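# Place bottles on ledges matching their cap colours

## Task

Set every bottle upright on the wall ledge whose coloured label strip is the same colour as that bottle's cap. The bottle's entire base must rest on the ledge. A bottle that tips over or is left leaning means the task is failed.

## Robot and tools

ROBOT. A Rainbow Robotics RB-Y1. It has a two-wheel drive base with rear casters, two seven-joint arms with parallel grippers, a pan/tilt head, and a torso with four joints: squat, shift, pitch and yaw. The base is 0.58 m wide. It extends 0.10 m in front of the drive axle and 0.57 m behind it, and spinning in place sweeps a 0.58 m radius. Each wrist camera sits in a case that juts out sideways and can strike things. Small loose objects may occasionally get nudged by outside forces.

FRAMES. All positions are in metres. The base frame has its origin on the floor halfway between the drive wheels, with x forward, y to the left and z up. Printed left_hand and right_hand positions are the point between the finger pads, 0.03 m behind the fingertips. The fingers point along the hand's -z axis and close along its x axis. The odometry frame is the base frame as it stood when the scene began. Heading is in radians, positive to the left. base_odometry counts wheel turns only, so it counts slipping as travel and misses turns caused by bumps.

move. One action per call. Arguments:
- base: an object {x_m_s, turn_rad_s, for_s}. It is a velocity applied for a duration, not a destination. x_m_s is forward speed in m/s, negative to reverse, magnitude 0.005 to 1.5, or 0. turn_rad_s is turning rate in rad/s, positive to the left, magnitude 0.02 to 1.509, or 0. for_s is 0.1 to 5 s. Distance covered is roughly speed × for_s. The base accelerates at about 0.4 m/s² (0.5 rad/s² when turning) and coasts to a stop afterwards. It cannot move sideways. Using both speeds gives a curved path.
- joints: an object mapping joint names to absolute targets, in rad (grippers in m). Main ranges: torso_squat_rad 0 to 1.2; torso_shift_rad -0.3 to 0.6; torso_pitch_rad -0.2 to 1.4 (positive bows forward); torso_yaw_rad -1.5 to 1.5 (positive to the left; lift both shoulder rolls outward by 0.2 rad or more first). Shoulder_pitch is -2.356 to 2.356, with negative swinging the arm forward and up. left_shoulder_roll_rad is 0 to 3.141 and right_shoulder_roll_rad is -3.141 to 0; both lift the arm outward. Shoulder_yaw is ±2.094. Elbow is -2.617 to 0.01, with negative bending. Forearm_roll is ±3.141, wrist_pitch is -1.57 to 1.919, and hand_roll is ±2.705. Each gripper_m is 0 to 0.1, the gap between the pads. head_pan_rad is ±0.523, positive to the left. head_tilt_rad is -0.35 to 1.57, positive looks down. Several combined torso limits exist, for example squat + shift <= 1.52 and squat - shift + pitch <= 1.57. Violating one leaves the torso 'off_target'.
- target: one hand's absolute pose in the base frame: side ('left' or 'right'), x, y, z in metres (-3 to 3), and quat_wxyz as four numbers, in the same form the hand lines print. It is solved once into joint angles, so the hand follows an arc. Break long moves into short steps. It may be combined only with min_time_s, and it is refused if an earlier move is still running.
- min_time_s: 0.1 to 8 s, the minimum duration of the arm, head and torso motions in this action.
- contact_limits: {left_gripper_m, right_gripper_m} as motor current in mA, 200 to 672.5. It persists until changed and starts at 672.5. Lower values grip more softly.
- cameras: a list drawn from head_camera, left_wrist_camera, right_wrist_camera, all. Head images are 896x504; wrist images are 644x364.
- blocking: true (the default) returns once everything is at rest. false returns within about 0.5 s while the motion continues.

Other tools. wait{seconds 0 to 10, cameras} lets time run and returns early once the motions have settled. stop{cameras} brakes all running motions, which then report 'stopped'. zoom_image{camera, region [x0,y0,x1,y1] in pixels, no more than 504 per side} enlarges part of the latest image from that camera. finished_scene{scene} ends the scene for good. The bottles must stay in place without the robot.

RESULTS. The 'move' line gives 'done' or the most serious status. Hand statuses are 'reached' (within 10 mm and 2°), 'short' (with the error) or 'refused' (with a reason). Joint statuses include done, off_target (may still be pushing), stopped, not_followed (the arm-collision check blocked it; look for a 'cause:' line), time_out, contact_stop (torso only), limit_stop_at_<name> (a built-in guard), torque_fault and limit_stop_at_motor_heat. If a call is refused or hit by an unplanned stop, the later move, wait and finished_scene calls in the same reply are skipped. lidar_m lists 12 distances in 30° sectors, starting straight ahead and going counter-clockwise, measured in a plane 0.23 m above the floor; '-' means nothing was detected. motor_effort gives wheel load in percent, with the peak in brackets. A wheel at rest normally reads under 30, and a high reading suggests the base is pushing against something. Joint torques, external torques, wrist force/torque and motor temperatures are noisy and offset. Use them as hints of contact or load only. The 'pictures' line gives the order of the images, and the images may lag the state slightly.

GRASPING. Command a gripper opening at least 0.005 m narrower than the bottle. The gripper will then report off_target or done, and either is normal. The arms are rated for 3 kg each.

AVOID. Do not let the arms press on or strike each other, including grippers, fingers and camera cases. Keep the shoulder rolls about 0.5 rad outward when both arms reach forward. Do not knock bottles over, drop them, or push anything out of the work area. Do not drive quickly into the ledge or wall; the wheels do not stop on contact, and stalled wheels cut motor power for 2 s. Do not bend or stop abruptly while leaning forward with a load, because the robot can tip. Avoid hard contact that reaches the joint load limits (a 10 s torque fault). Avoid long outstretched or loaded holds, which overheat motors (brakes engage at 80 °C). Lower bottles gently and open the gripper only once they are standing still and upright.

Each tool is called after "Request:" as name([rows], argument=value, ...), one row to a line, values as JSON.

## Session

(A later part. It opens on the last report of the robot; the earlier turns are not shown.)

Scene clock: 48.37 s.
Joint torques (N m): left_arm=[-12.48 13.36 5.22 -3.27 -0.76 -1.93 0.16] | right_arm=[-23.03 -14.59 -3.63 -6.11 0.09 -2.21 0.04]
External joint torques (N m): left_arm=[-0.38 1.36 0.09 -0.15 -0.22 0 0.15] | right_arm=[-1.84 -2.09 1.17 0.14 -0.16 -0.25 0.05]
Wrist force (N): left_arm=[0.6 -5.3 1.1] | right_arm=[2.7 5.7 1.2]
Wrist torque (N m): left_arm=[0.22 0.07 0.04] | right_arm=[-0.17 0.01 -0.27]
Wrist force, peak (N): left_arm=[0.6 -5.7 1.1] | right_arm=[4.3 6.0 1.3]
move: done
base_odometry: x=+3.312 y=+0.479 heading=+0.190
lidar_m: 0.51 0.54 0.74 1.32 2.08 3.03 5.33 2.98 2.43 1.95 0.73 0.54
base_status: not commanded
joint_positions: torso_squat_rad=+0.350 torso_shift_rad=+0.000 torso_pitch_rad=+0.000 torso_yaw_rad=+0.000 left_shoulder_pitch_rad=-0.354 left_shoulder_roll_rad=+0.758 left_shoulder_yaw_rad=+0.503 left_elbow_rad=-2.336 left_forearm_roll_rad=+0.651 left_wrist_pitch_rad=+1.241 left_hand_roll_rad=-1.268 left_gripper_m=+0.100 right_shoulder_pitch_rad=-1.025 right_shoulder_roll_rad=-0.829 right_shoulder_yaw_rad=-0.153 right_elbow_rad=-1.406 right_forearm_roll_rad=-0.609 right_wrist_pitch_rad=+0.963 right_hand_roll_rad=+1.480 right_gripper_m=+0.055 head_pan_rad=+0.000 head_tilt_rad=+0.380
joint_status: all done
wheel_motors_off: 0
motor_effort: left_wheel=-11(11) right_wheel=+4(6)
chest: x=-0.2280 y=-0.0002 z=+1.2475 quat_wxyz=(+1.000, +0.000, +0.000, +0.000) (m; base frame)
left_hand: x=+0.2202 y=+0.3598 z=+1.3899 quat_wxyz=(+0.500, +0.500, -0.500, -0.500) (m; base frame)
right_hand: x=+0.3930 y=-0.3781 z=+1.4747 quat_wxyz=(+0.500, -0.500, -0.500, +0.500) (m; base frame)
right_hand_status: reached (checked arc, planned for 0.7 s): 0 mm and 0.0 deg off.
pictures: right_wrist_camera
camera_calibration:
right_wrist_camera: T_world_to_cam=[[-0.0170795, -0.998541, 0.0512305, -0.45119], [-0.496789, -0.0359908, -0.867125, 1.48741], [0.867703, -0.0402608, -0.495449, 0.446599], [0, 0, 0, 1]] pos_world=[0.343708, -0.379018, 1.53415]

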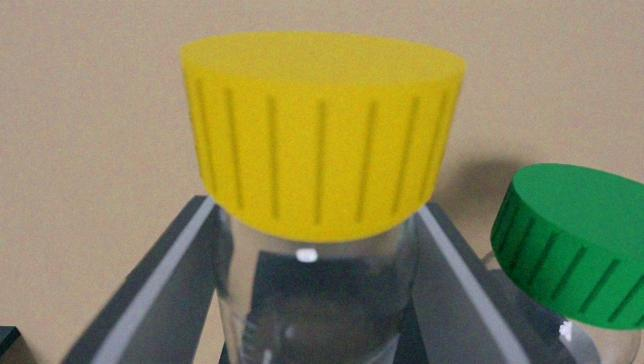

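Request:
move(target={"side": "right", "x": 0.393, "y": -0.378, "z": 1.438, "quat_wxyz": [0.5, -0.5, -0.5, 0.5]}, min_time_s=0.8)

Request:
move(target={"side": "right", "x": 0.393, "y": -0.378, "z": 1.4315, "quat_wxyz": [0.5, -0.5, -0.5, 0.5]}, min_time_s=0.5, cameras=["right_wrist_camera"])

Scene clock: 50.10 s.
Joint torques (N m): left_arm=[-12.38 12.94 5.26 -3.41 -0.6 -2.26 0.2] | right_arm=[-20.47 -14.26 -6.34 -6.97 0.37 -2.55 -0.04]
External joint torques (N m): left_arm=[-0.29 0.94 0.13 -0.29 -0.07 -0.33 0.19] | right_arm=[0.35 -1.27 -1.17 -0.49 0.1 -0.58 -0.03]
Wrist force (N): left_arm=[0.8 -5.2 1.0] | right_arm=[2.6 6.2 1.1]
Wrist torque (N m): left_arm=[0.18 0.09 0.03] | right_arm=[-0.23 0.00 -0.12]
Wrist force, peak (N): left_arm=[0.5 -5.5 1.3] | right_arm=[3.6 6.8 0.4]
move: done
base_odometry: x=+3.312 y=+0.479 heading=+0.190
lidar_m: 0.51 0.54 0.74 1.32 2.09 3.03 5.33 2.98 2.43 1.95 0.73 0.53
base_status: not commanded
joint_positions: torso_squat_rad=+0.350 torso_shift_rad=+0.000 torso_pitch_rad=+0.000 torso_yaw_rad=+0.000 left_shoulder_pitch_rad=-0.354 left_shoulder_roll_rad=+0.758 left_shoulder_yaw_rad=+0.503 left_elbow_rad=-2.336 left_forearm_roll_rad=+0.651 left_wrist_pitch_rad=+1.241 left_hand_roll_rad=-1.268 left_gripper_m=+0.100 right_shoulder_pitch_rad=-0.911 right_shoulder_roll_rad=-0.798 right_shoulder_yaw_rad=-0.167 right_elbow_rad=-1.477 right_forearm_roll_rad=-0.591 right_wrist_pitch_rad=+0.913 right_hand_roll_rad=+1.465 right_gripper_m=+0.055 head_pan_rad=+0.000 head_tilt_rad=+0.380
joint_status: all done
wheel_motors_off: 0
motor_effort: left_wheel=-10(11) right_wheel=+4(6)
chest: x=-0.2280 y=-0.0002 z=+1.2475 quat_wxyz=(+1.000, +0.000, +0.000, +0.000) (m; base frame)
left_hand: x=+0.2202 y=+0.3598 z=+1.3899 quat_wxyz=(+0.500, +0.500, -0.500, -0.500) (m; base frame)
right_hand: x=+0.3931 y=-0.3780 z=+1.4378 quat_wxyz=(+0.500, -0.500, -0.500, +0.500) (m; base frame)
right_hand_status: reached (checked arc, planned for 0.8 s): 0 mm and 0.0 deg off.
pictures: none

Scene clock: 50.93 s.
Joint torques (N m): left_arm=[-12.76 12.87 5.21 -3.15 -0.63 -1.97 0.2] | right_arm=[-19.79 -13.48 -6.09 -7.09 0.47 -2.4 -0.25]
External joint torques (N m): left_arm=[-0.66 0.87 0.08 -0.03 -0.09 -0.04 0.19] | right_arm=[0.96 -0.42 -0.87 -0.56 0.19 -0.44 -0.24]
Wrist force (N): left_arm=[0.8 -5.2 0.9] | right_arm=[3.1 5.9 0.7]
Wrist torque (N m): left_arm=[0.21 0.08 0.02] | right_arm=[-0.23 0.11 -0.06]
Wrist force, peak (N): left_arm=[0.7 -5.4 1.0] | right_arm=[2.8 7.1 1.0]
move: done
base_odometry: x=+3.312 y=+0.479 heading=+0.190
lidar_m: 0.51 0.54 0.75 1.31 2.08 3.02 5.33 2.98 2.43 1.95 0.74 0.54
base_status: not commanded
joint_positions: torso_squat_rad=+0.350 torso_shift_rad=+0.000 torso_pitch_rad=+0.000 torso_yaw_rad=+0.000 left_shoulder_pitch_rad=-0.354 left_shoulder_roll_rad=+0.758 left_shoulder_yaw_rad=+0.503 left_elbow_rad=-2.336 left_forearm_roll_rad=+0.651 left_wrist_pitch_rad=+1.241 left_hand_roll_rad=-1.268 left_gripper_m=+0.100 right_shoulder_pitch_rad=-0.892 right_shoulder_roll_rad=-0.792 right_shoulder_yaw_rad=-0.169 right_elbow_rad=-1.487 right_forearm_roll_rad=-0.587 right_wrist_pitch_rad=+0.903 right_hand_roll_rad=+1.464 right_gripper_m=+0.055 head_pan_rad=+0.000 head_tilt_rad=+0.380
joint_status: all done
wheel_motors_off: 0
motor_effort: left_wheel=-11(11) right_wheel=+5(5)
chest: x=-0.2280 y=-0.0002 z=+1.2475 quat_wxyz=(+1.000, +0.000, +0.000, +0.000) (m; base frame)
left_hand: x=+0.2202 y=+0.3598 z=+1.3899 quat_wxyz=(+0.500, +0.500, -0.500, -0.500) (m; base frame)
right_hand: x=+0.3931 y=-0.3780 z=+1.4314 quat_wxyz=(+0.500, -0.500, -0.500, +0.500) (m; base frame)
right_hand_status: reached (checked arc, planned for 0.5 s): 0 mm and 0.0 deg off.
pictures: right_wrist_camera
camera_calibration:
right_wrist_camera: T_world_to_cam=[[-0.0167214, -0.998515, 0.0518457, -0.4499], [-0.496989, -0.0366933, -0.866981, 1.44951], [0.867596, -0.0402639, -0.495637, 0.425379], [0, 0, 0, 1]] pos_world=[0.343808, -0.378918, 1.49085]

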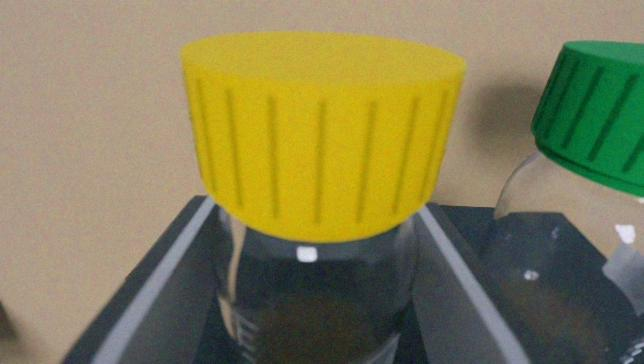

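Request:
move(target={"side": "right", "x": 0.393, "y": -0.378, "z": 1.4285, "quat_wxyz": [0.5, -0.5, -0.5, 0.5]}, min_time_s=0.5)

Scene clock: 52.23 s.
Joint torques (N m): left_arm=[-12.86 13.26 5.7 -3.26 -0.61 -1.92 0.21] | right_arm=[-14.22 -10.93 -4.17 -4.86 0.18 -0.18 -0.11]
External joint torques (N m): left_arm=[-0.77 1.26 0.57 -0.14 -0.07 0.02 0.19] | right_arm=[6.49 2.15 1.06 1.69 -0.11 1.78 -0.1]
Wrist force (N): left_arm=[0.7 -5.1 1.1] | right_arm=[2.1 -4.3 -3.2]
Wrist torque (N m): left_arm=[0.18 0.08 0.03] | right_arm=[-0.40 0.11 -0.13]
Wrist force, peak (N): left_arm=[0.9 -5.4 0.9] | right_arm=[3.2 7.3 0.9]
move: done
base_odometry: x=+3.312 y=+0.479 heading=+0.190
lidar_m: 0.51 0.54 0.74 1.32 2.08 3.02 5.32 2.98 2.43 1.96 0.73 0.53
base_status: not commanded
joint_positions: torso_squat_rad=+0.350 torso_shift_rad=+0.000 torso_pitch_rad=+0.000 torso_yaw_rad=+0.000 left_shoulder_pitch_rad=-0.354 left_shoulder_roll_rad=+0.758 left_shoulder_yaw_rad=+0.503 left_elbow_rad=-2.336 left_forearm_roll_rad=+0.651 left_wrist_pitch_rad=+1.241 left_hand_roll_rad=-1.268 left_gripper_m=+0.100 right_shoulder_pitch_rad=-0.885 right_shoulder_roll_rad=-0.790 right_shoulder_yaw_rad=-0.170 right_elbow_rad=-1.492 right_forearm_roll_rad=-0.585 right_wrist_pitch_rad=+0.897 right_hand_roll_rad=+1.463 right_gripper_m=+0.055 head_pan_rad=+0.000 head_tilt_rad=+0.380
joint_status: all done
wheel_motors_off: 0
motor_effort: left_wheel=-10(11) right_wheel=+5(5)
chest: x=-0.2280 y=-0.0002 z=+1.2475 quat_wxyz=(+1.000, +0.000, +0.000, +0.000) (m; base frame)
left_hand: x=+0.2202 y=+0.3598 z=+1.3899 quat_wxyz=(+0.500, +0.500, -0.500, -0.500) (m; base frame)
right_hand: x=+0.3928 y=-0.3779 z=+1.4299 quat_wxyz=(+0.499, -0.501, -0.500, +0.500) (m; base frame)
right_hand_status: reached (checked arc, planned for 0.5 s): 1 mm and 0.1 deg off.
pictures: none

Request:
move(target={"side": "right", "x": 0.393, "y": -0.378, "z": 1.43, "quat_wxyz": [0.5, -0.5, -0.5, 0.5]}, min_time_s=0.3)

Request:
move(joints={"right_gripper_m": 0.075}, cameras=["right_wrist_camera"])

Scene clock: 53.30 s.
Joint torques (N m): left_arm=[-12.61 12.9 5.06 -3.37 -0.58 -2.04 0.19] | right_arm=[-18 -14.12 -3.97 -5.21 0.11 -0.8 0.01]
External joint torques (N m): left_arm=[-0.51 0.9 -0.07 -0.24 -0.05 -0.11 0.18] | right_arm=[2.71 -1.05 1.26 1.33 -0.17 1.17 0.02]
Wrist force (N): left_arm=[0.7 -5.3 1.2] | right_arm=[2.5 1.3 -1.3]
Wrist torque (N m): left_arm=[0.21 0.06 0.03] | right_arm=[-0.32 0.00 -0.17]
Wrist force, peak (N): left_arm=[0.7 -5.4 1.3] | right_arm=[2.3 -4.1 -4.1]
move: done
base_odometry: x=+3.312 y=+0.479 heading=+0.190
lidar_m: 0.51 0.53 0.75 1.32 2.08 3.02 5.33 2.98 2.43 1.95 0.73 0.53
base_status: not commanded
joint_positions: torso_squat_rad=+0.350 torso_shift_rad=+0.000 torso_pitch_rad=+0.000 torso_yaw_rad=+0.000 left_shoulder_pitch_rad=-0.354 left_shoulder_roll_rad=+0.758 left_shoulder_yaw_rad=+0.503 left_elbow_rad=-2.336 left_forearm_roll_rad=+0.651 left_wrist_pitch_rad=+1.241 left_hand_roll_rad=-1.268 left_gripper_m=+0.100 right_shoulder_pitch_rad=-0.885 right_shoulder_roll_rad=-0.790 right_shoulder_yaw_rad=-0.170 right_elbow_rad=-1.492 right_forearm_roll_rad=-0.585 right_wrist_pitch_rad=+0.897 right_hand_roll_rad=+1.463 right_gripper_m=+0.055 head_pan_rad=+0.000 head_tilt_rad=+0.380
joint_status: all done
wheel_motors_off: 0
motor_effort: left_wheel=-11(11) right_wheel=+5(5)
chest: x=-0.2280 y=-0.0002 z=+1.2475 quat_wxyz=(+1.000, +0.000, +0.000, +0.000) (m; base frame)
left_hand: x=+0.2202 y=+0.3598 z=+1.3899 quat_wxyz=(+0.500, +0.500, -0.500, -0.500) (m; base frame)
right_hand: x=+0.3927 y=-0.3778 z=+1.4304 quat_wxyz=(+0.499, -0.501, -0.501, +0.499) (m; base frame)
right_hand_status: reached (checked arc, planned for 0.3 s): 1 mm and 0.2 deg off.
pictures: none

Scene clock: 54.00 s.
Joint torques (N m): left_arm=[-12.78 13.06 5.13 -3.39 -0.53 -2.13 0.35] | right_arm=[-19.25 -14.15 -3.51 -5.52 0.11 -1.63 -0.09]
External joint torques (N m): left_arm=[-0.69 1.06 0 -0.26 0.01 -0.19 0.34] | right_arm=[1.46 -1.07 1.72 1.02 -0.17 0.33 -0.08]
Wrist force (N): left_arm=[0.6 -5.2 0.8] | right_arm=[2.9 4.3 0.5]
Wrist torque (N m): left_arm=[0.20 0.06 0.04] | right_arm=[-0.22 0.04 -0.12]
Wrist force, peak (N): left_arm=[0.9 -5.3 1.0] | right_arm=[3.3 5.0 0.8]
move: done
base_odometry: x=+3.312 y=+0.479 heading=+0.190
lidar_m: 0.51 0.54 0.75 1.32 2.08 3.03 5.32 2.97 2.43 1.95 0.73 0.54
base_status: not commanded
joint_positions: torso_squat_rad=+0.350 torso_shift_rad=+0.000 torso_pitch_rad=+0.000 torso_yaw_rad=+0.000 left_shoulder_pitch_rad=-0.354 left_shoulder_roll_rad=+0.758 left_shoulder_yaw_rad=+0.503 left_elbow_rad=-2.336 left_forearm_roll_rad=+0.651 left_wrist_pitch_rad=+1.241 left_hand_roll_rad=-1.268 left_gripper_m=+0.100 right_shoulder_pitch_rad=-0.885 right_shoulder_roll_rad=-0.790 right_shoulder_yaw_rad=-0.170 right_elbow_rad=-1.492 right_forearm_roll_rad=-0.585 right_wrist_pitch_rad=+0.897 right_hand_roll_rad=+1.463 right_gripper_m=+0.075 head_pan_rad=+0.000 head_tilt_rad=+0.380
joint_status: all done
wheel_motors_off: 0
motor_effort: left_wheel=-11(11) right_wheel=+4(5)
chest: x=-0.2280 y=-0.0002 z=+1.2475 quat_wxyz=(+1.000, +0.000, +0.000, +0.000) (m; base frame)
left_hand: x=+0.2202 y=+0.3598 z=+1.3899 quat_wxyz=(+0.500, +0.500, -0.500, -0.500) (m; base frame)
right_hand: x=+0.3927 y=-0.3779 z=+1.4302 quat_wxyz=(+0.499, -0.501, -0.501, +0.499) (m; base frame)
pictures: right_wrist_camera
camera_calibration:
right_wrist_camera: T_world_to_cam=[[-0.0168904, -0.998492, 0.0522297, -0.450244], [-0.493811, -0.0370913, -0.868778, 1.44945], [0.869405, -0.0404655, -0.49244, 0.419749], [0, 0, 0, 1]] pos_world=[0.343215, -0.378818, 1.48946]

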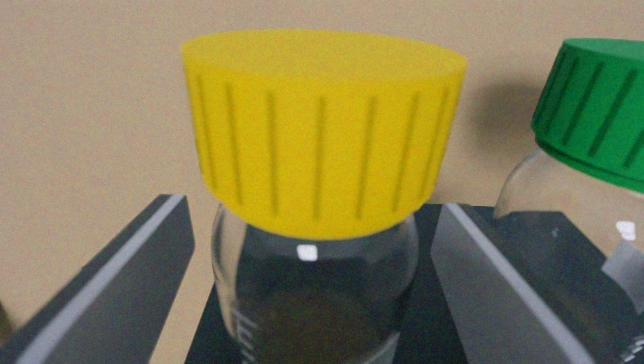

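Request:
zoom_image(camera="right_wrist_camera", region=[150, 180, 480, 364])

Scaled by 1.527 from the camera's 644x364 image, which has a finer 1265x715 frame.

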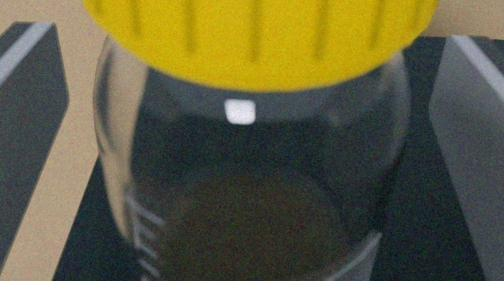

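Request:
move(target={"side": "right", "x": 0.333, "y": -0.379, "z": 1.433, "quat_wxyz": [0.5, -0.5, -0.5, 0.5]}, min_time_s=0.7)

Request:
move(target={"side": "right", "x": 0.23, "y": -0.379, "z": 1.435, "quat_wxyz": [0.5, -0.5, -0.5, 0.5]}, min_time_s=0.7, cameras=["right_wrist_camera", "left_wrist_camera"])

Scene clock: 56.63 s.
Joint torques (N m): left_arm=[-12.73 13.22 5.29 -3.31 -0.6 -1.93 0.13] | right_arm=[-16.85 -15.01 -6.47 -4.91 0.32 -1.81 -0.18]
External joint torques (N m): left_arm=[-0.64 1.23 0.16 -0.18 -0.06 0.01 0.12] | right_arm=[0.91 -1.48 -0.61 0.08 -0.14 0.12 -0.18]
Wrist force (N): left_arm=[0.6 -5.3 1.2] | right_arm=[3.4 4.3 0.5]
Wrist torque (N m): left_arm=[0.21 0.07 0.05] | right_arm=[-0.19 0.17 -0.12]
Wrist force, peak (N): left_arm=[0.8 -5.6 1.0] | right_arm=[3.1 5.4 1.0]
move: done
base_odometry: x=+3.312 y=+0.479 heading=+0.190
lidar_m: 0.51 0.54 0.75 1.32 2.09 3.03 5.33 2.97 2.43 1.96 0.73 0.53
base_status: not commanded
joint_positions: torso_squat_rad=+0.350 torso_shift_rad=+0.000 torso_pitch_rad=+0.000 torso_yaw_rad=+0.000 left_shoulder_pitch_rad=-0.354 left_shoulder_roll_rad=+0.758 left_shoulder_yaw_rad=+0.503 left_elbow_rad=-2.336 left_forearm_roll_rad=+0.651 left_wrist_pitch_rad=+1.241 left_hand_roll_rad=-1.268 left_gripper_m=+0.100 right_shoulder_pitch_rad=-0.720 right_shoulder_roll_rad=-0.856 right_shoulder_yaw_rad=-0.255 right_elbow_rad=-1.790 right_forearm_roll_rad=-0.618 right_wrist_pitch_rad=+1.040 right_hand_roll_rad=+1.351 right_gripper_m=+0.075 head_pan_rad=+0.000 head_tilt_rad=+0.380
joint_status: all done
wheel_motors_off: 0
motor_effort: left_wheel=-11(11) right_wheel=+3(5)
chest: x=-0.2280 y=-0.0002 z=+1.2475 quat_wxyz=(+1.000, +0.000, +0.000, +0.000) (m; base frame)
left_hand: x=+0.2202 y=+0.3598 z=+1.3899 quat_wxyz=(+0.500, +0.500, -0.500, -0.500) (m; base frame)
right_hand: x=+0.3330 y=-0.3789 z=+1.4331 quat_wxyz=(+0.500, -0.500, -0.500, +0.500) (m; base frame)
right_hand_status: reached (checked arc, planned for 0.7 s): 0 mm and 0.0 deg off.
pictures: none

Scene clock: 57.87 s.
Joint torques (N m): left_arm=[-12.32 13.09 5.15 -3.24 -0.62 -2.03 0.34] | right_arm=[-11.55 -15.19 -4.98 -2.14 0.71 -1.87 0.24]
External joint torques (N m): left_arm=[-0.23 1.09 0.02 -0.11 -0.08 -0.09 0.33] | right_arm=[1.04 -1.18 0.68 0.26 0.02 -0.01 0.25]
Wrist force (N): left_arm=[1.0 -5.2 1.2] | right_arm=[2.5 4.7 0.8]
Wrist torque (N m): left_arm=[0.20 0.11 0.03] | right_arm=[-0.25 -0.01 -0.08]
Wrist force, peak (N): left_arm=[0.8 -5.4 1.0] | right_arm=[4.3 5.2 -0.5]
move: done
base_odometry: x=+3.312 y=+0.479 heading=+0.190
lidar_m: 0.51 0.54 0.75 1.31 2.08 3.03 5.33 2.97 2.43 1.95 0.73 0.53
base_status: not commanded
joint_positions: torso_squat_rad=+0.350 torso_shift_rad=+0.000 torso_pitch_rad=+0.000 torso_yaw_rad=+0.000 left_shoulder_pitch_rad=-0.354 left_shoulder_roll_rad=+0.758 left_shoulder_yaw_rad=+0.503 left_elbow_rad=-2.336 left_forearm_roll_rad=+0.651 left_wrist_pitch_rad=+1.241 left_hand_roll_rad=-1.268 left_gripper_m=+0.100 right_shoulder_pitch_rad=-0.453 right_shoulder_roll_rad=-0.938 right_shoulder_yaw_rad=-0.500 right_elbow_rad=-2.198 right_forearm_roll_rad=-0.751 right_wrist_pitch_rad=+1.233 right_hand_roll_rad=+1.219 right_gripper_m=+0.075 head_pan_rad=+0.000 head_tilt_rad=+0.380
joint_status: all done
wheel_motors_off: 0
motor_effort: left_wheel=-10(11) right_wheel=+4(5)
chest: x=-0.2280 y=-0.0002 z=+1.2475 quat_wxyz=(+1.000, +0.000, +0.000, +0.000) (m; base frame)
left_hand: x=+0.2202 y=+0.3598 z=+1.3900 quat_wxyz=(+0.500, +0.500, -0.500, -0.500) (m; base frame)
right_hand: x=+0.2300 y=-0.3790 z=+1.4351 quat_wxyz=(+0.500, -0.500, -0.500, +0.500) (m; base frame)
right_hand_status: reached (checked arc, planned for 0.7 s): 0 mm and 0.0 deg off.
pictures: left_wrist_camera, right_wrist_camera
camera_calibration:
left_wrist_camera: T_world_to_cam=[[-0.0361788, -0.999327, -0.00599481, 0.374795], [-0.467251, 0.022218, -0.883846, 1.35069], [0.883384, -0.0291754, -0.46774, 0.540462], [0, 0, 0, 1]] pos_world=[0.167233, 0.360302, 1.44884]
right_wrist_camera: T_world_to_cam=[[-0.0168303, -0.99853, 0.05152, -0.453312], [-0.496208, -0.0363928, -0.867441, 1.3722], [0.868041, -0.0401639, -0.494866, 0.567433], [0, 0, 0, 1]] pos_world=[0.18071, -0.379917, 1.49446]

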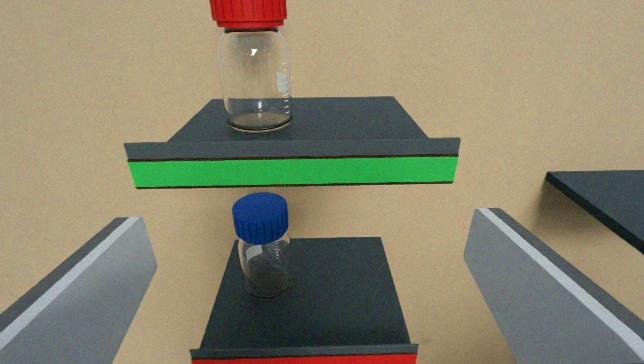

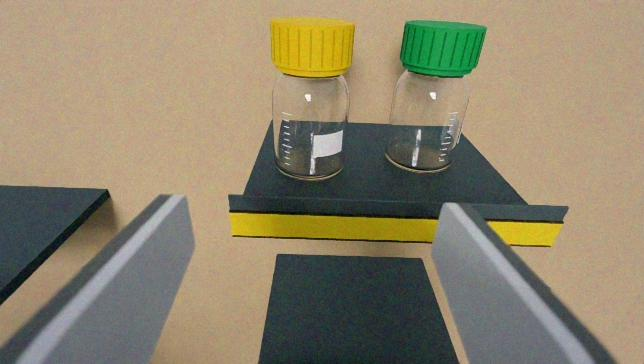

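Request:
move(target={"side": "left", "x": 0.235, "y": 0.405, "z": 1.30, "quat_wxyz": [0.5, 0.5, -0.5, -0.5]}, min_time_s=0.7)

Request:
move(target={"side": "left", "x": 0.25, "y": 0.411, "z": 1.241, "quat_wxyz": [0.5, 0.5, -0.5, -0.5]}, min_time_s=0.7)

Request:
move(target={"side": "left", "x": 0.31, "y": 0.411, "z": 1.241, "quat_wxyz": [0.5, 0.5, -0.5, -0.5]}, min_time_s=0.7, cameras=["left_wrist_camera"])

Scene clock: 60.50 s.
Joint torques (N m): left_arm=[-11.97 13.07 6.61 -6.61 -0.1 -2.03 0.44] | right_arm=[-12 -15.03 -4.91 -1.91 0.66 -1.87 0.12]
External joint torques (N m): left_arm=[-1.23 0.77 1.19 -0.22 -0.1 0 0.43] | right_arm=[0.59 -1.02 0.76 0.48 -0.03 -0.01 0.13]
Wrist force (N): left_arm=[1.0 -5.4 1.0] | right_arm=[2.8 4.8 1.2]
Wrist torque (N m): left_arm=[0.23 0.11 0.05] | right_arm=[-0.27 0.01 -0.10]
Wrist force, peak (N): left_arm=[0.8 -6.1 0.9] | right_arm=[4.0 5.2 0.9]
move: done
base_odometry: x=+3.312 y=+0.479 heading=+0.190
lidar_m: 0.51 0.53 0.74 1.31 2.08 3.02 5.33 2.97 2.43 1.96 0.74 0.54
base_status: not commanded
joint_positions: torso_squat_rad=+0.350 torso_shift_rad=+0.000 torso_pitch_rad=+0.000 torso_yaw_rad=+0.000 left_shoulder_pitch_rad=-0.103 left_shoulder_roll_rad=+0.611 left_shoulder_yaw_rad=+0.528 left_elbow_rad=-2.196 left_forearm_roll_rad=+0.734 left_wrist_pitch_rad=+0.893 left_hand_roll_rad=-1.535 left_gripper_m=+0.100 right_shoulder_pitch_rad=-0.453 right_shoulder_roll_rad=-0.938 right_shoulder_yaw_rad=-0.500 right_elbow_rad=-2.198 right_forearm_roll_rad=-0.751 right_wrist_pitch_rad=+1.233 right_hand_roll_rad=+1.219 right_gripper_m=+0.075 head_pan_rad=+0.000 head_tilt_rad=+0.380
joint_status: all done
wheel_motors_off: 0
motor_effort: left_wheel=-10(11) right_wheel=+5(5)
chest: x=-0.2280 y=-0.0002 z=+1.2475 quat_wxyz=(+1.000, +0.000, +0.000, +0.000) (m; base frame)
left_hand: x=+0.2348 y=+0.4052 z=+1.3001 quat_wxyz=(+0.501, +0.500, -0.499, -0.499) (m; base frame)
left_hand_status: reached (checked arc, planned for 0.7 s): 0 mm and 0.2 deg off.
right_hand: x=+0.2300 y=-0.3789 z=+1.4351 quat_wxyz=(+0.500, -0.500, -0.500, +0.500) (m; base frame)
pictures: none

Scene clock: 61.53 s.
Joint torques (N m): left_arm=[-11.02 12.14 4.26 -7.73 0.17 -2.21 0.21] | right_arm=[-12.14 -15.44 -5.57 -2.25 0.47 -1.81 -0.01]
External joint torques (N m): left_arm=[-0.35 0.44 -1.19 0.28 -0.03 -0.19 0.2] | right_arm=[0.45 -1.43 0.09 0.15 -0.23 0.04 0]
Wrist force (N): left_arm=[0.9 -5.0 0.9] | right_arm=[2.7 4.2 0.4]
Wrist torque (N m): left_arm=[0.18 0.10 0.03] | right_arm=[-0.19 0.01 -0.10]
Wrist force, peak (N): left_arm=[0.8 -5.6 1.0] | right_arm=[4.0 4.7 0.9]
move: done
base_odometry: x=+3.312 y=+0.479 heading=+0.190
lidar_m: 0.52 0.53 0.74 1.32 2.09 3.02 5.33 2.98 2.43 1.96 0.73 0.53
base_status: not commanded
joint_positions: torso_squat_rad=+0.350 torso_shift_rad=+0.000 torso_pitch_rad=+0.000 torso_yaw_rad=+0.000 left_shoulder_pitch_rad=-0.032 left_shoulder_roll_rad=+0.531 left_shoulder_yaw_rad=+0.457 left_elbow_rad=-2.078 left_forearm_roll_rad=+0.760 left_wrist_pitch_rad=+0.698 left_hand_roll_rad=-1.685 left_gripper_m=+0.100 right_shoulder_pitch_rad=-0.453 right_shoulder_roll_rad=-0.938 right_shoulder_yaw_rad=-0.500 right_elbow_rad=-2.198 right_forearm_roll_rad=-0.751 right_wrist_pitch_rad=+1.233 right_hand_roll_rad=+1.219 right_gripper_m=+0.075 head_pan_rad=+0.000 head_tilt_rad=+0.380
joint_status: all done
wheel_motors_off: 0
motor_effort: left_wheel=-10(11) right_wheel=+5(5)
chest: x=-0.2280 y=-0.0002 z=+1.2475 quat_wxyz=(+1.000, +0.000, +0.000, +0.000) (m; base frame)
left_hand: x=+0.2495 y=+0.4115 z=+1.2413 quat_wxyz=(+0.502, +0.501, -0.499, -0.499) (m; base frame)
left_hand_status: reached (checked arc, planned for 0.7 s): 1 mm and 0.3 deg off.
right_hand: x=+0.2300 y=-0.3789 z=+1.4351 quat_wxyz=(+0.500, -0.500, -0.500, +0.500) (m; base frame)
pictures: none

Scene clock: 62.57 s.
Joint torques (N m): left_arm=[-14.19 14.24 3.93 -8.4 -0.1 -2.19 0.07] | right_arm=[-11.53 -15.62 -5.08 -2.26 0.62 -1.99 0.03]
External joint torques (N m): left_arm=[0.05 1.77 -1.37 0.23 -0.35 -0.19 0.06] | right_arm=[1.06 -1.61 0.59 0.14 -0.08 -0.14 0.04]
Wrist force (N): left_arm=[0.9 -5.2 1.0] | right_arm=[3.7 4.9 0.7]
Wrist torque (N m): left_arm=[0.22 0.11 0.04] | right_arm=[-0.30 0.12 -0.09]
Wrist force, peak (N): left_arm=[1.4 -5.9 0.2] | right_arm=[3.6 5.7 0.3]
move: done
base_odometry: x=+3.312 y=+0.479 heading=+0.190
lidar_m: 0.51 0.54 0.74 1.31 2.09 3.02 5.33 2.98 2.43 1.95 0.72 0.53
base_status: not commanded
joint_positions: torso_squat_rad=+0.350 torso_shift_rad=+0.000 torso_pitch_rad=+0.000 torso_yaw_rad=+0.000 left_shoulder_pitch_rad=-0.228 left_shoulder_roll_rad=+0.550 left_shoulder_yaw_rad=+0.374 left_elbow_rad=-1.839 left_forearm_roll_rad=+0.725 left_wrist_pitch_rad=+0.643 left_hand_roll_rad=-1.730 left_gripper_m=+0.100 right_shoulder_pitch_rad=-0.453 right_shoulder_roll_rad=-0.938 right_shoulder_yaw_rad=-0.500 right_elbow_rad=-2.198 right_forearm_roll_rad=-0.751 right_wrist_pitch_rad=+1.233 right_hand_roll_rad=+1.219 right_gripper_m=+0.075 head_pan_rad=+0.000 head_tilt_rad=+0.380
joint_status: all done
wheel_motors_off: 0
motor_effort: left_wheel=-10(11) right_wheel=+4(5)
chest: x=-0.2280 y=-0.0002 z=+1.2475 quat_wxyz=(+1.000, +0.000, +0.000, +0.000) (m; base frame)
left_hand: x=+0.3100 y=+0.4110 z=+1.2413 quat_wxyz=(+0.500, +0.500, -0.500, -0.500) (m; base frame)
left_hand_status: reached (checked arc, planned for 0.7 s): 0 mm and 0.0 deg off.
right_hand: x=+0.2300 y=-0.3789 z=+1.4351 quat_wxyz=(+0.500, -0.500, -0.500, +0.500) (m; base frame)
pictures: left_wrist_camera
camera_calibration:
left_wrist_camera: T_world_to_cam=[[-0.0358403, -0.999345, -0.00496489, 0.426994], [-0.466302, 0.021117, -0.884374, 1.26089], [0.8839, -0.0293811, -0.466753, 0.391696], [0, 0, 0, 1]] pos_world=[0.257038, 0.411597, 1.30004]

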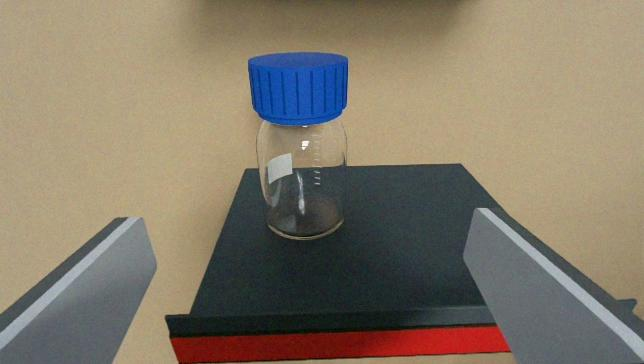

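Request:
move(target={"side": "left", "x": 0.362, "y": 0.417, "z": 1.241, "quat_wxyz": [0.5, 0.5, -0.5, -0.5]}, min_time_s=0.7)

Request:
move(target={"side": "left", "x": 0.412, "y": 0.417, "z": 1.241, "quat_wxyz": [0.5, 0.5, -0.5, -0.5]}, min_time_s=0.7, cameras=["left_wrist_camera"])

Scene clock: 64.87 s.
Joint torques (N m): left_arm=[-17.54 15.13 3.53 -8.91 0.15 -2.09 0.1] | right_arm=[-11.77 -15.78 -5.47 -2.07 0.68 -1.98 -0.15]
External joint torques (N m): left_arm=[-0.31 1.8 -1.63 0.24 -0.17 -0.12 0.08] | right_arm=[0.82 -1.77 0.2 0.32 -0.02 -0.13 -0.14]
Wrist force (N): left_arm=[1.0 -5.2 0.7] | right_arm=[3.2 5.1 1.0]
Wrist torque (N m): left_arm=[0.21 0.11 0.03] | right_arm=[-0.36 0.10 -0.13]
Wrist force, peak (N): left_arm=[0.3 -6.0 1.1] | right_arm=[3.6 5.4 0.7]
move: done
base_odometry: x=+3.312 y=+0.479 heading=+0.190
lidar_m: 0.51 0.53 0.74 1.32 2.08 3.02 5.32 2.98 2.43 1.95 0.73 0.54
base_status: not commanded
joint_positions: torso_squat_rad=+0.350 torso_shift_rad=+0.000 torso_pitch_rad=+0.000 torso_yaw_rad=+0.000 left_shoulder_pitch_rad=-0.399 left_shoulder_roll_rad=+0.579 left_shoulder_yaw_rad=+0.313 left_elbow_rad=-1.579 left_forearm_roll_rad=+0.762 left_wrist_pitch_rad=+0.561 left_hand_roll_rad=-1.814 left_gripper_m=+0.100 right_shoulder_pitch_rad=-0.453 right_shoulder_roll_rad=-0.938 right_shoulder_yaw_rad=-0.500 right_elbow_rad=-2.198 right_forearm_roll_rad=-0.751 right_wrist_pitch_rad=+1.233 right_hand_roll_rad=+1.219 right_gripper_m=+0.075 head_pan_rad=+0.000 head_tilt_rad=+0.380
joint_status: all done
wheel_motors_off: 0
motor_effort: left_wheel=-11(11) right_wheel=+4(6)
chest: x=-0.2280 y=-0.0002 z=+1.2475 quat_wxyz=(+1.000, +0.000, +0.000, +0.000) (m; base frame)
left_hand: x=+0.3620 y=+0.4171 z=+1.2414 quat_wxyz=(+0.500, +0.500, -0.500, -0.500) (m; base frame)
left_hand_status: reached (checked arc, planned for 0.7 s): 0 mm and 0.0 deg off.
right_hand: x=+0.2300 y=-0.3789 z=+1.4351 quat_wxyz=(+0.500, -0.500, -0.500, +0.500) (m; base frame)
pictures: none

Scene clock: 65.97 s.
Joint torques (N m): left_arm=[-20.43 15.05 3.5 -9.19 0.18 -1.95 0.18] | right_arm=[-11.92 -15.99 -5.25 -2.11 0.57 -2.01 0]
External joint torques (N m): left_arm=[-0.33 1.28 -1.26 0.43 -0.19 -0.06 0.17] | right_arm=[0.67 -1.97 0.42 0.29 -0.13 -0.15 0.01]
Wrist force (N): left_arm=[0.8 -5.3 1.0] | right_arm=[3.2 4.3 0.3]
Wrist torque (N m): left_arm=[0.22 0.10 0.03] | right_arm=[-0.18 0.02 -0.09]
Wrist force, peak (N): left_arm=[0.4 -6.2 0.8] | right_arm=[3.5 5.2 1.3]
move: done
base_odometry: x=+3.312 y=+0.479 heading=+0.190
lidar_m: 0.51 0.54 0.75 1.32 2.09 3.02 5.32 2.97 2.43 1.96 0.73 0.54
base_status: not commanded
joint_positions: torso_squat_rad=+0.350 torso_shift_rad=+0.000 torso_pitch_rad=+0.000 torso_yaw_rad=+0.000 left_shoulder_pitch_rad=-0.581 left_shoulder_roll_rad=+0.597 left_shoulder_yaw_rad=+0.244 left_elbow_rad=-1.291 left_forearm_roll_rad=+0.840 left_wrist_pitch_rad=+0.462 left_hand_roll_rad=-1.935 left_gripper_m=+0.100 right_shoulder_pitch_rad=-0.453 right_shoulder_roll_rad=-0.938 right_shoulder_yaw_rad=-0.500 right_elbow_rad=-2.198 right_forearm_roll_rad=-0.751 right_wrist_pitch_rad=+1.233 right_hand_roll_rad=+1.219 right_gripper_m=+0.075 head_pan_rad=+0.000 head_tilt_rad=+0.380
joint_status: all done
wheel_motors_off: 0
motor_effort: left_wheel=-10(11) right_wheel=+4(5)
chest: x=-0.2280 y=-0.0002 z=+1.2475 quat_wxyz=(+1.000, +0.000, +0.000, +0.000) (m; base frame)
left_hand: x=+0.4119 y=+0.4171 z=+1.2415 quat_wxyz=(+0.500, +0.500, -0.500, -0.499) (m; base frame)
left_hand_status: reached (checked arc, planned for 0.7 s): 1 mm and 0.1 deg off.
right_hand: x=+0.2300 y=-0.3790 z=+1.4351 quat_wxyz=(+0.500, -0.500, -0.500, +0.500) (m; base frame)
pictures: left_wrist_camera
camera_calibration:
left_wrist_camera: T_world_to_cam=[[-0.0343194, -0.999399, -0.0048461, 0.435967], [-0.466632, 0.0203118, -0.884218, 1.30879], [0.883785, -0.0280845, -0.467049, 0.301829], [0, 0, 0, 1]] pos_world=[0.358936, 0.417598, 1.30034]

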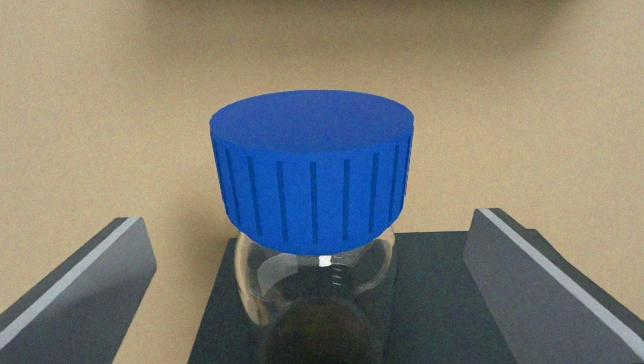

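Request:
move(target={"side": "left", "x": 0.41, "y": 0.417, "z": 1.242, "quat_wxyz": [0.541675, 0.454519, -0.454519, -0.541675]}, min_time_s=0.5)

Request:
move(target={"side": "left", "x": 0.427, "y": 0.417, "z": 1.241, "quat_wxyz": [0.541675, 0.454519, -0.454519, -0.541675]}, min_time_s=0.5, cameras=["left_wrist_camera"])

Scene clock: 70.43 s.
Joint torques (N m): left_arm=[-21.06 14.84 5.35 -9.57 0.28 -2.35 0.27] | right_arm=[-11.84 -15.92 -4.81 -2.43 0.67 -1.84 0.14]
External joint torques (N m): left_arm=[-0.59 0.85 0.49 -0.33 -0.06 -0.37 0.26] | right_arm=[0.76 -1.91 0.86 -0.04 -0.02 0.01 0.14]
Wrist force (N): left_arm=[1.1 -5.2 -0.1] | right_arm=[2.5 4.4 0.3]
Wrist torque (N m): left_arm=[0.21 0.14 -0.10] | right_arm=[-0.16 0.00 -0.06]
Wrist force, peak (N): left_arm=[1.3 -6.7 0.9] | right_arm=[4.0 5.0 1.0]
move: done
base_odometry: x=+3.312 y=+0.479 heading=+0.190
lidar_m: 0.51 0.54 0.74 1.32 2.09 3.02 5.33 2.97 2.44 1.96 0.73 0.54
base_status: not commanded
joint_positions: torso_squat_rad=+0.350 torso_shift_rad=+0.000 torso_pitch_rad=+0.000 torso_yaw_rad=+0.000 left_shoulder_pitch_rad=-0.640 left_shoulder_roll_rad=+0.638 left_shoulder_yaw_rad=+0.254 left_elbow_rad=-1.322 left_forearm_roll_rad=+0.709 left_wrist_pitch_rad=+0.718 left_hand_roll_rad=-1.787 left_gripper_m=+0.100 right_shoulder_pitch_rad=-0.453 right_shoulder_roll_rad=-0.938 right_shoulder_yaw_rad=-0.500 right_elbow_rad=-2.198 right_forearm_roll_rad=-0.751 right_wrist_pitch_rad=+1.233 right_hand_roll_rad=+1.219 right_gripper_m=+0.075 head_pan_rad=+0.000 head_tilt_rad=+0.380
joint_status: all done
wheel_motors_off: 0
motor_effort: left_wheel=-10(11) right_wheel=+4(5)
chest: x=-0.2280 y=-0.0002 z=+1.2475 quat_wxyz=(+1.000, +0.000, +0.000, +0.000) (m; base frame)
left_hand: x=+0.4097 y=+0.4175 z=+1.2424 quat_wxyz=(+0.540, +0.455, -0.456, -0.542) (m; base frame)
left_hand_status: reached (checked arc, planned for 0.5 s): 1 mm and 0.2 deg off.
right_hand: x=+0.2300 y=-0.3789 z=+1.4351 quat_wxyz=(+0.500, -0.500, -0.500, +0.500) (m; base frame)
pictures: none

Scene clock: 71.43 s.
Joint torques (N m): left_arm=[-22.06 14.29 2.94 -8.91 0.31 -2.07 0.24] | right_arm=[-11.99 -15.48 -4.85 -2.25 0.78 -1.95 -0.05]
External joint torques (N m): left_arm=[-0.6 0.34 -1.57 0.59 -0.07 -0.11 0.22] | right_arm=[0.61 -1.47 0.81 0.14 0.08 -0.09 -0.04]
Wrist force (N): left_arm=[0.9 -5.2 -0.1] | right_arm=[3.0 4.5 0.2]
Wrist torque (N m): left_arm=[0.21 0.11 0.03] | right_arm=[-0.21 0.02 -0.13]
Wrist force, peak (N): left_arm=[1.3 -5.7 -0.4] | right_arm=[3.8 5.4 0.3]
move: done
base_odometry: x=+3.312 y=+0.479 heading=+0.190
lidar_m: 0.51 0.53 0.75 1.31 2.08 3.02 5.33 2.98 2.44 1.96 0.73 0.54
base_status: not commanded
joint_positions: torso_squat_rad=+0.350 torso_shift_rad=+0.000 torso_pitch_rad=+0.000 torso_yaw_rad=+0.000 left_shoulder_pitch_rad=-0.709 left_shoulder_roll_rad=+0.634 left_shoulder_yaw_rad=+0.236 left_elbow_rad=-1.208 left_forearm_roll_rad=+0.719 left_wrist_pitch_rad=+0.678 left_hand_roll_rad=-1.828 left_gripper_m=+0.100 right_shoulder_pitch_rad=-0.453 right_shoulder_roll_rad=-0.938 right_shoulder_yaw_rad=-0.500 right_elbow_rad=-2.198 right_forearm_roll_rad=-0.751 right_wrist_pitch_rad=+1.233 right_hand_roll_rad=+1.219 right_gripper_m=+0.075 head_pan_rad=+0.000 head_tilt_rad=+0.380
joint_status: all done
wheel_motors_off: 0
motor_effort: left_wheel=-11(11) right_wheel=+4(6)
chest: x=-0.2280 y=-0.0002 z=+1.2475 quat_wxyz=(+1.000, +0.000, +0.000, +0.000) (m; base frame)
left_hand: x=+0.4268 y=+0.4171 z=+1.2415 quat_wxyz=(+0.542, +0.455, -0.455, -0.541) (m; base frame)
left_hand_status: reached (checked arc, planned for 0.5 s): 1 mm and 0.1 deg off.
right_hand: x=+0.2300 y=-0.3789 z=+1.4351 quat_wxyz=(+0.500, -0.500, -0.500, +0.500) (m; base frame)
pictures: left_wrist_camera
camera_calibration:
left_wrist_camera: T_world_to_cam=[[-0.0355776, -0.999366, 0.0012597, 0.429375], [-0.612645, 0.0208144, -0.790084, 1.26091], [0.789557, -0.028881, -0.612997, 0.510355], [0, 0, 0, 1]] pos_world=[0.384814, 0.417597, 1.30853]

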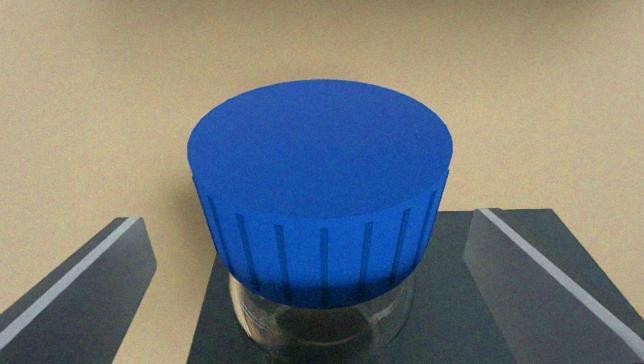

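Request:
move(joints={"left_gripper_m": 0.04}, cameras=["left_wrist_camera"])

Scene clock: 72.97 s.
Joint torques (N m): left_arm=[-22.17 14.52 2.81 -8.96 0.26 -2.05 0.03] | right_arm=[-11.47 -16.12 -4.75 -2.32 0.61 -1.86 -0.04]
External joint torques (N m): left_arm=[-0.72 0.57 -1.69 0.54 -0.12 -0.09 0.02] | right_arm=[1.12 -2.11 0.92 0.08 -0.08 0 -0.04]
Wrist force (N): left_arm=[1.5 -4.7 0.1] | right_arm=[3.2 4.5 0.8]
Wrist torque (N m): left_arm=[0.17 0.10 0.00] | right_arm=[-0.20 0.06 -0.10]
Wrist force, peak (N): left_arm=[0.8 -5.3 -0.3] | right_arm=[3.0 5.3 0.6]
move: off_target
base_odometry: x=+3.312 y=+0.479 heading=+0.190
lidar_m: 0.51 0.54 0.75 1.32 2.08 3.02 5.33 2.97 2.43 1.96 0.73 0.54
base_status: not commanded
joint_positions: torso_squat_rad=+0.350 torso_shift_rad=+0.000 torso_pitch_rad=+0.000 torso_yaw_rad=+0.000 left_shoulder_pitch_rad=-0.709 left_shoulder_roll_rad=+0.634 left_shoulder_yaw_rad=+0.236 left_elbow_rad=-1.208 left_forearm_roll_rad=+0.719 left_wrist_pitch_rad=+0.678 left_hand_roll_rad=-1.828 left_gripper_m=+0.055 right_shoulder_pitch_rad=-0.453 right_shoulder_roll_rad=-0.938 right_shoulder_yaw_rad=-0.500 right_elbow_rad=-2.198 right_forearm_roll_rad=-0.751 right_wrist_pitch_rad=+1.233 right_hand_roll_rad=+1.219 right_gripper_m=+0.075 head_pan_rad=+0.000 head_tilt_rad=+0.380
joint_status: left_gripper_m off_target (ended at +0.055, target +0.040)
wheel_motors_off: 0
motor_effort: left_wheel=-10(11) right_wheel=+5(5)
chest: x=-0.2280 y=-0.0002 z=+1.2475 quat_wxyz=(+1.000, +0.000, +0.000, +0.000) (m; base frame)
left_hand: x=+0.4268 y=+0.4171 z=+1.2415 quat_wxyz=(+0.542, +0.455, -0.455, -0.541) (m; base frame)
right_hand: x=+0.2300 y=-0.3789 z=+1.4351 quat_wxyz=(+0.500, -0.500, -0.500, +0.500) (m; base frame)
pictures: left_wrist_camera
camera_calibration:
left_wrist_camera: T_world_to_cam=[[-0.0355776, -0.999366, 0.0012597, 0.429375], [-0.612645, 0.0208144, -0.790084, 1.26091], [0.789557, -0.028881, -0.612997, 0.510355], [0, 0, 0, 1]] pos_world=[0.384814, 0.417597, 1.30853]

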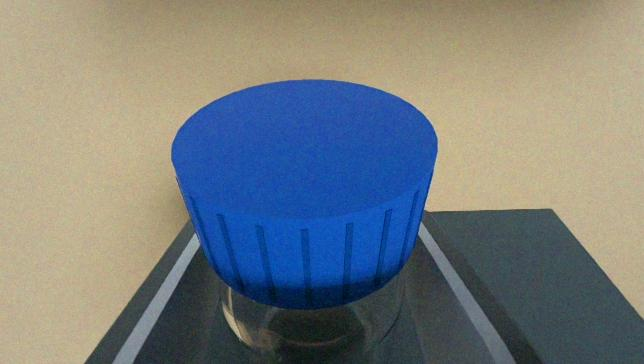

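Request:
move(target={"side": "left", "x": 0.427, "y": 0.417, "z": 1.2515, "quat_wxyz": [0.541675, 0.454519, -0.454519, -0.541675]}, min_time_s=0.5)

Request:
move(target={"side": "left", "x": 0.388, "y": 0.415, "z": 1.252, "quat_wxyz": [0.541675, 0.454519, -0.454519, -0.541675]}, min_time_s=0.6)

Request:
move(target={"side": "left", "x": 0.376, "y": 0.412, "z": 1.2655, "quat_wxyz": [0.541675, 0.454519, -0.454519, -0.541675]}, min_time_s=0.6, cameras=["left_wrist_camera"])

Scene clock: 74.93 s.
Joint torques (N m): left_arm=[-23.8 16.05 5.93 -11.07 0.06 -2.25 0.53] | right_arm=[-11.71 -15.06 -4.85 -2.1 0.58 -2.09 0.1]
External joint torques (N m): left_arm=[-2.26 2.08 1.42 -1.65 -0.31 -0.29 0.52] | right_arm=[0.89 -1.05 0.82 0.29 -0.11 -0.24 0.11]
Wrist force (N): left_arm=[1.0 -6.6 -0.4] | right_arm=[2.7 4.8 0.8]
Wrist torque (N m): left_arm=[0.18 0.14 -0.10] | right_arm=[-0.28 -0.03 -0.14]
Wrist force, peak (N): left_arm=[0.8 -7.1 -0.7] | right_arm=[3.5 5.4 1.3]
move: done
base_odometry: x=+3.312 y=+0.479 heading=+0.190
lidar_m: 0.51 0.54 0.74 1.32 2.08 3.02 5.33 2.98 2.43 1.96 0.73 0.53
base_status: not commanded
joint_positions: torso_squat_rad=+0.350 torso_shift_rad=+0.000 torso_pitch_rad=+0.000 torso_yaw_rad=+0.000 left_shoulder_pitch_rad=-0.725 left_shoulder_roll_rad=+0.643 left_shoulder_yaw_rad=+0.237 left_elbow_rad=-1.213 left_forearm_roll_rad=+0.713 left_wrist_pitch_rad=+0.701 left_hand_roll_rad=-1.816 left_gripper_m=+0.055 right_shoulder_pitch_rad=-0.453 right_shoulder_roll_rad=-0.938 right_shoulder_yaw_rad=-0.500 right_elbow_rad=-2.198 right_forearm_roll_rad=-0.751 right_wrist_pitch_rad=+1.233 right_hand_roll_rad=+1.219 right_gripper_m=+0.075 head_pan_rad=+0.000 head_tilt_rad=+0.380
joint_status: all done
wheel_motors_off: 0
motor_effort: left_wheel=-11(11) right_wheel=+4(5)
chest: x=-0.2280 y=-0.0002 z=+1.2475 quat_wxyz=(+1.000, +0.000, +0.000, +0.000) (m; base frame)
left_hand: x=+0.4270 y=+0.4169 z=+1.2511 quat_wxyz=(+0.542, +0.454, -0.455, -0.542) (m; base frame)
left_hand_status: reached (checked arc, planned for 0.5 s): 0 mm and 0.0 deg off.
right_hand: x=+0.2300 y=-0.3789 z=+1.4351 quat_wxyz=(+0.500, -0.500, -0.500, +0.500) (m; base frame)
pictures: none

Scene clock: 76.63 s.
Joint torques (N m): left_arm=[-21.87 16.31 7.27 -10.48 0.12 -2.76 0.37] | right_arm=[-11.65 -15.41 -5.22 -2.49 0.68 -1.82 -0.02]
External joint torques (N m): left_arm=[-2.53 2.41 1.97 -1.71 -0.12 -0.75 0.36] | right_arm=[0.94 -1.39 0.45 -0.1 -0.01 0.04 -0.01]
Wrist force (N): left_arm=[1.0 -6.4 -0.3] | right_arm=[3.0 4.8 1.5]
Wrist torque (N m): left_arm=[0.15 0.15 -0.10] | right_arm=[-0.31 0.04 -0.16]
Wrist force, peak (N): left_arm=[0.4 -32.0 -8.6] | right_arm=[2.6 5.7 0.8]
move: done
base_odometry: x=+3.312 y=+0.479 heading=+0.190
lidar_m: 0.51 0.54 0.75 1.32 2.08 3.01 5.33 2.97 2.43 1.95 0.74 0.54
base_status: not commanded
joint_positions: torso_squat_rad=+0.350 torso_shift_rad=+0.000 torso_pitch_rad=+0.000 torso_yaw_rad=+0.000 left_shoulder_pitch_rad=-0.573 left_shoulder_roll_rad=+0.652 left_shoulder_yaw_rad=+0.269 left_elbow_rad=-1.468 left_forearm_roll_rad=+0.677 left_wrist_pitch_rad=+0.790 left_hand_roll_rad=-1.703 left_gripper_m=+0.055 right_shoulder_pitch_rad=-0.453 right_shoulder_roll_rad=-0.938 right_shoulder_yaw_rad=-0.500 right_elbow_rad=-2.198 right_forearm_roll_rad=-0.751 right_wrist_pitch_rad=+1.233 right_hand_roll_rad=+1.219 right_gripper_m=+0.075 head_pan_rad=+0.000 head_tilt_rad=+0.380
joint_status: all done
wheel_motors_off: 0
motor_effort: left_wheel=-8(12) right_wheel=+5(6)
chest: x=-0.2280 y=-0.0002 z=+1.2475 quat_wxyz=(+1.000, +0.000, +0.000, +0.000) (m; base frame)
left_hand: x=+0.3881 y=+0.4149 z=+1.2515 quat_wxyz=(+0.542, +0.454, -0.454, -0.542) (m; base frame)
left_hand_status: reached (checked arc, planned for 0.6 s): 0 mm and 0.1 deg off.
right_hand: x=+0.2300 y=-0.3789 z=+1.4350 quat_wxyz=(+0.500, -0.500, -0.500, +0.500) (m; base frame)
pictures: none

Scene clock: 77.57 s.
Joint torques (N m): left_arm=[-19.53 15.67 6.7 -9.93 -0.14 -2.43 0.55] | right_arm=[-11.78 -15.6 -4.96 -2.1 0.55 -1.75 -0.1]
External joint torques (N m): left_arm=[-0.72 1.84 1.24 -1.55 -0.33 -0.42 0.53] | right_arm=[0.81 -1.59 0.71 0.3 -0.15 0.1 -0.1]
Wrist force (N): left_arm=[1.0 -6.5 -0.6] | right_arm=[3.4 5.3 0.7]
Wrist torque (N m): left_arm=[0.14 0.09 -0.09] | right_arm=[-0.33 0.10 -0.15]
Wrist force, peak (N): left_arm=[0.6 -6.9 -0.7] | right_arm=[3.4 5.3 0.7]
move: done
base_odometry: x=+3.312 y=+0.479 heading=+0.190
lidar_m: 0.51 0.54 0.74 1.31 2.08 3.02 5.32 2.98 2.43 1.95 0.73 0.54
base_status: not commanded
joint_positions: torso_squat_rad=+0.350 torso_shift_rad=+0.000 torso_pitch_rad=+0.000 torso_yaw_rad=+0.000 left_shoulder_pitch_rad=-0.554 left_shoulder_roll_rad=+0.665 left_shoulder_yaw_rad=+0.283 left_elbow_rad=-1.550 left_forearm_roll_rad=+0.661 left_wrist_pitch_rad=+0.848 left_hand_roll_rad=-1.655 left_gripper_m=+0.055 right_shoulder_pitch_rad=-0.453 right_shoulder_roll_rad=-0.938 right_shoulder_yaw_rad=-0.500 right_elbow_rad=-2.198 right_forearm_roll_rad=-0.751 right_wrist_pitch_rad=+1.233 right_hand_roll_rad=+1.219 right_gripper_m=+0.075 head_pan_rad=+0.000 head_tilt_rad=+0.380
joint_status: all done
wheel_motors_off: 0
motor_effort: left_wheel=-9(9) right_wheel=+4(6)
chest: x=-0.2280 y=-0.0002 z=+1.2475 quat_wxyz=(+1.000, +0.000, +0.000, +0.000) (m; base frame)
left_hand: x=+0.3761 y=+0.4119 z=+1.2654 quat_wxyz=(+0.542, +0.454, -0.455, -0.542) (m; base frame)
left_hand_status: reached (checked arc, planned for 0.6 s): 0 mm and 0.0 deg off.
right_hand: x=+0.2300 y=-0.3789 z=+1.4350 quat_wxyz=(+0.500, -0.500, -0.500, +0.500) (m; base frame)
pictures: left_wrist_camera
camera_calibration:
left_wrist_camera: T_world_to_cam=[[-0.0366384, -0.999328, 0.00123086, 0.422725], [-0.613443, 0.0215183, -0.789446, 1.24811], [0.788889, -0.0296791, -0.613819, 0.566518], [0, 0, 0, 1]] pos_world=[0.33421, 0.412397, 1.33253]

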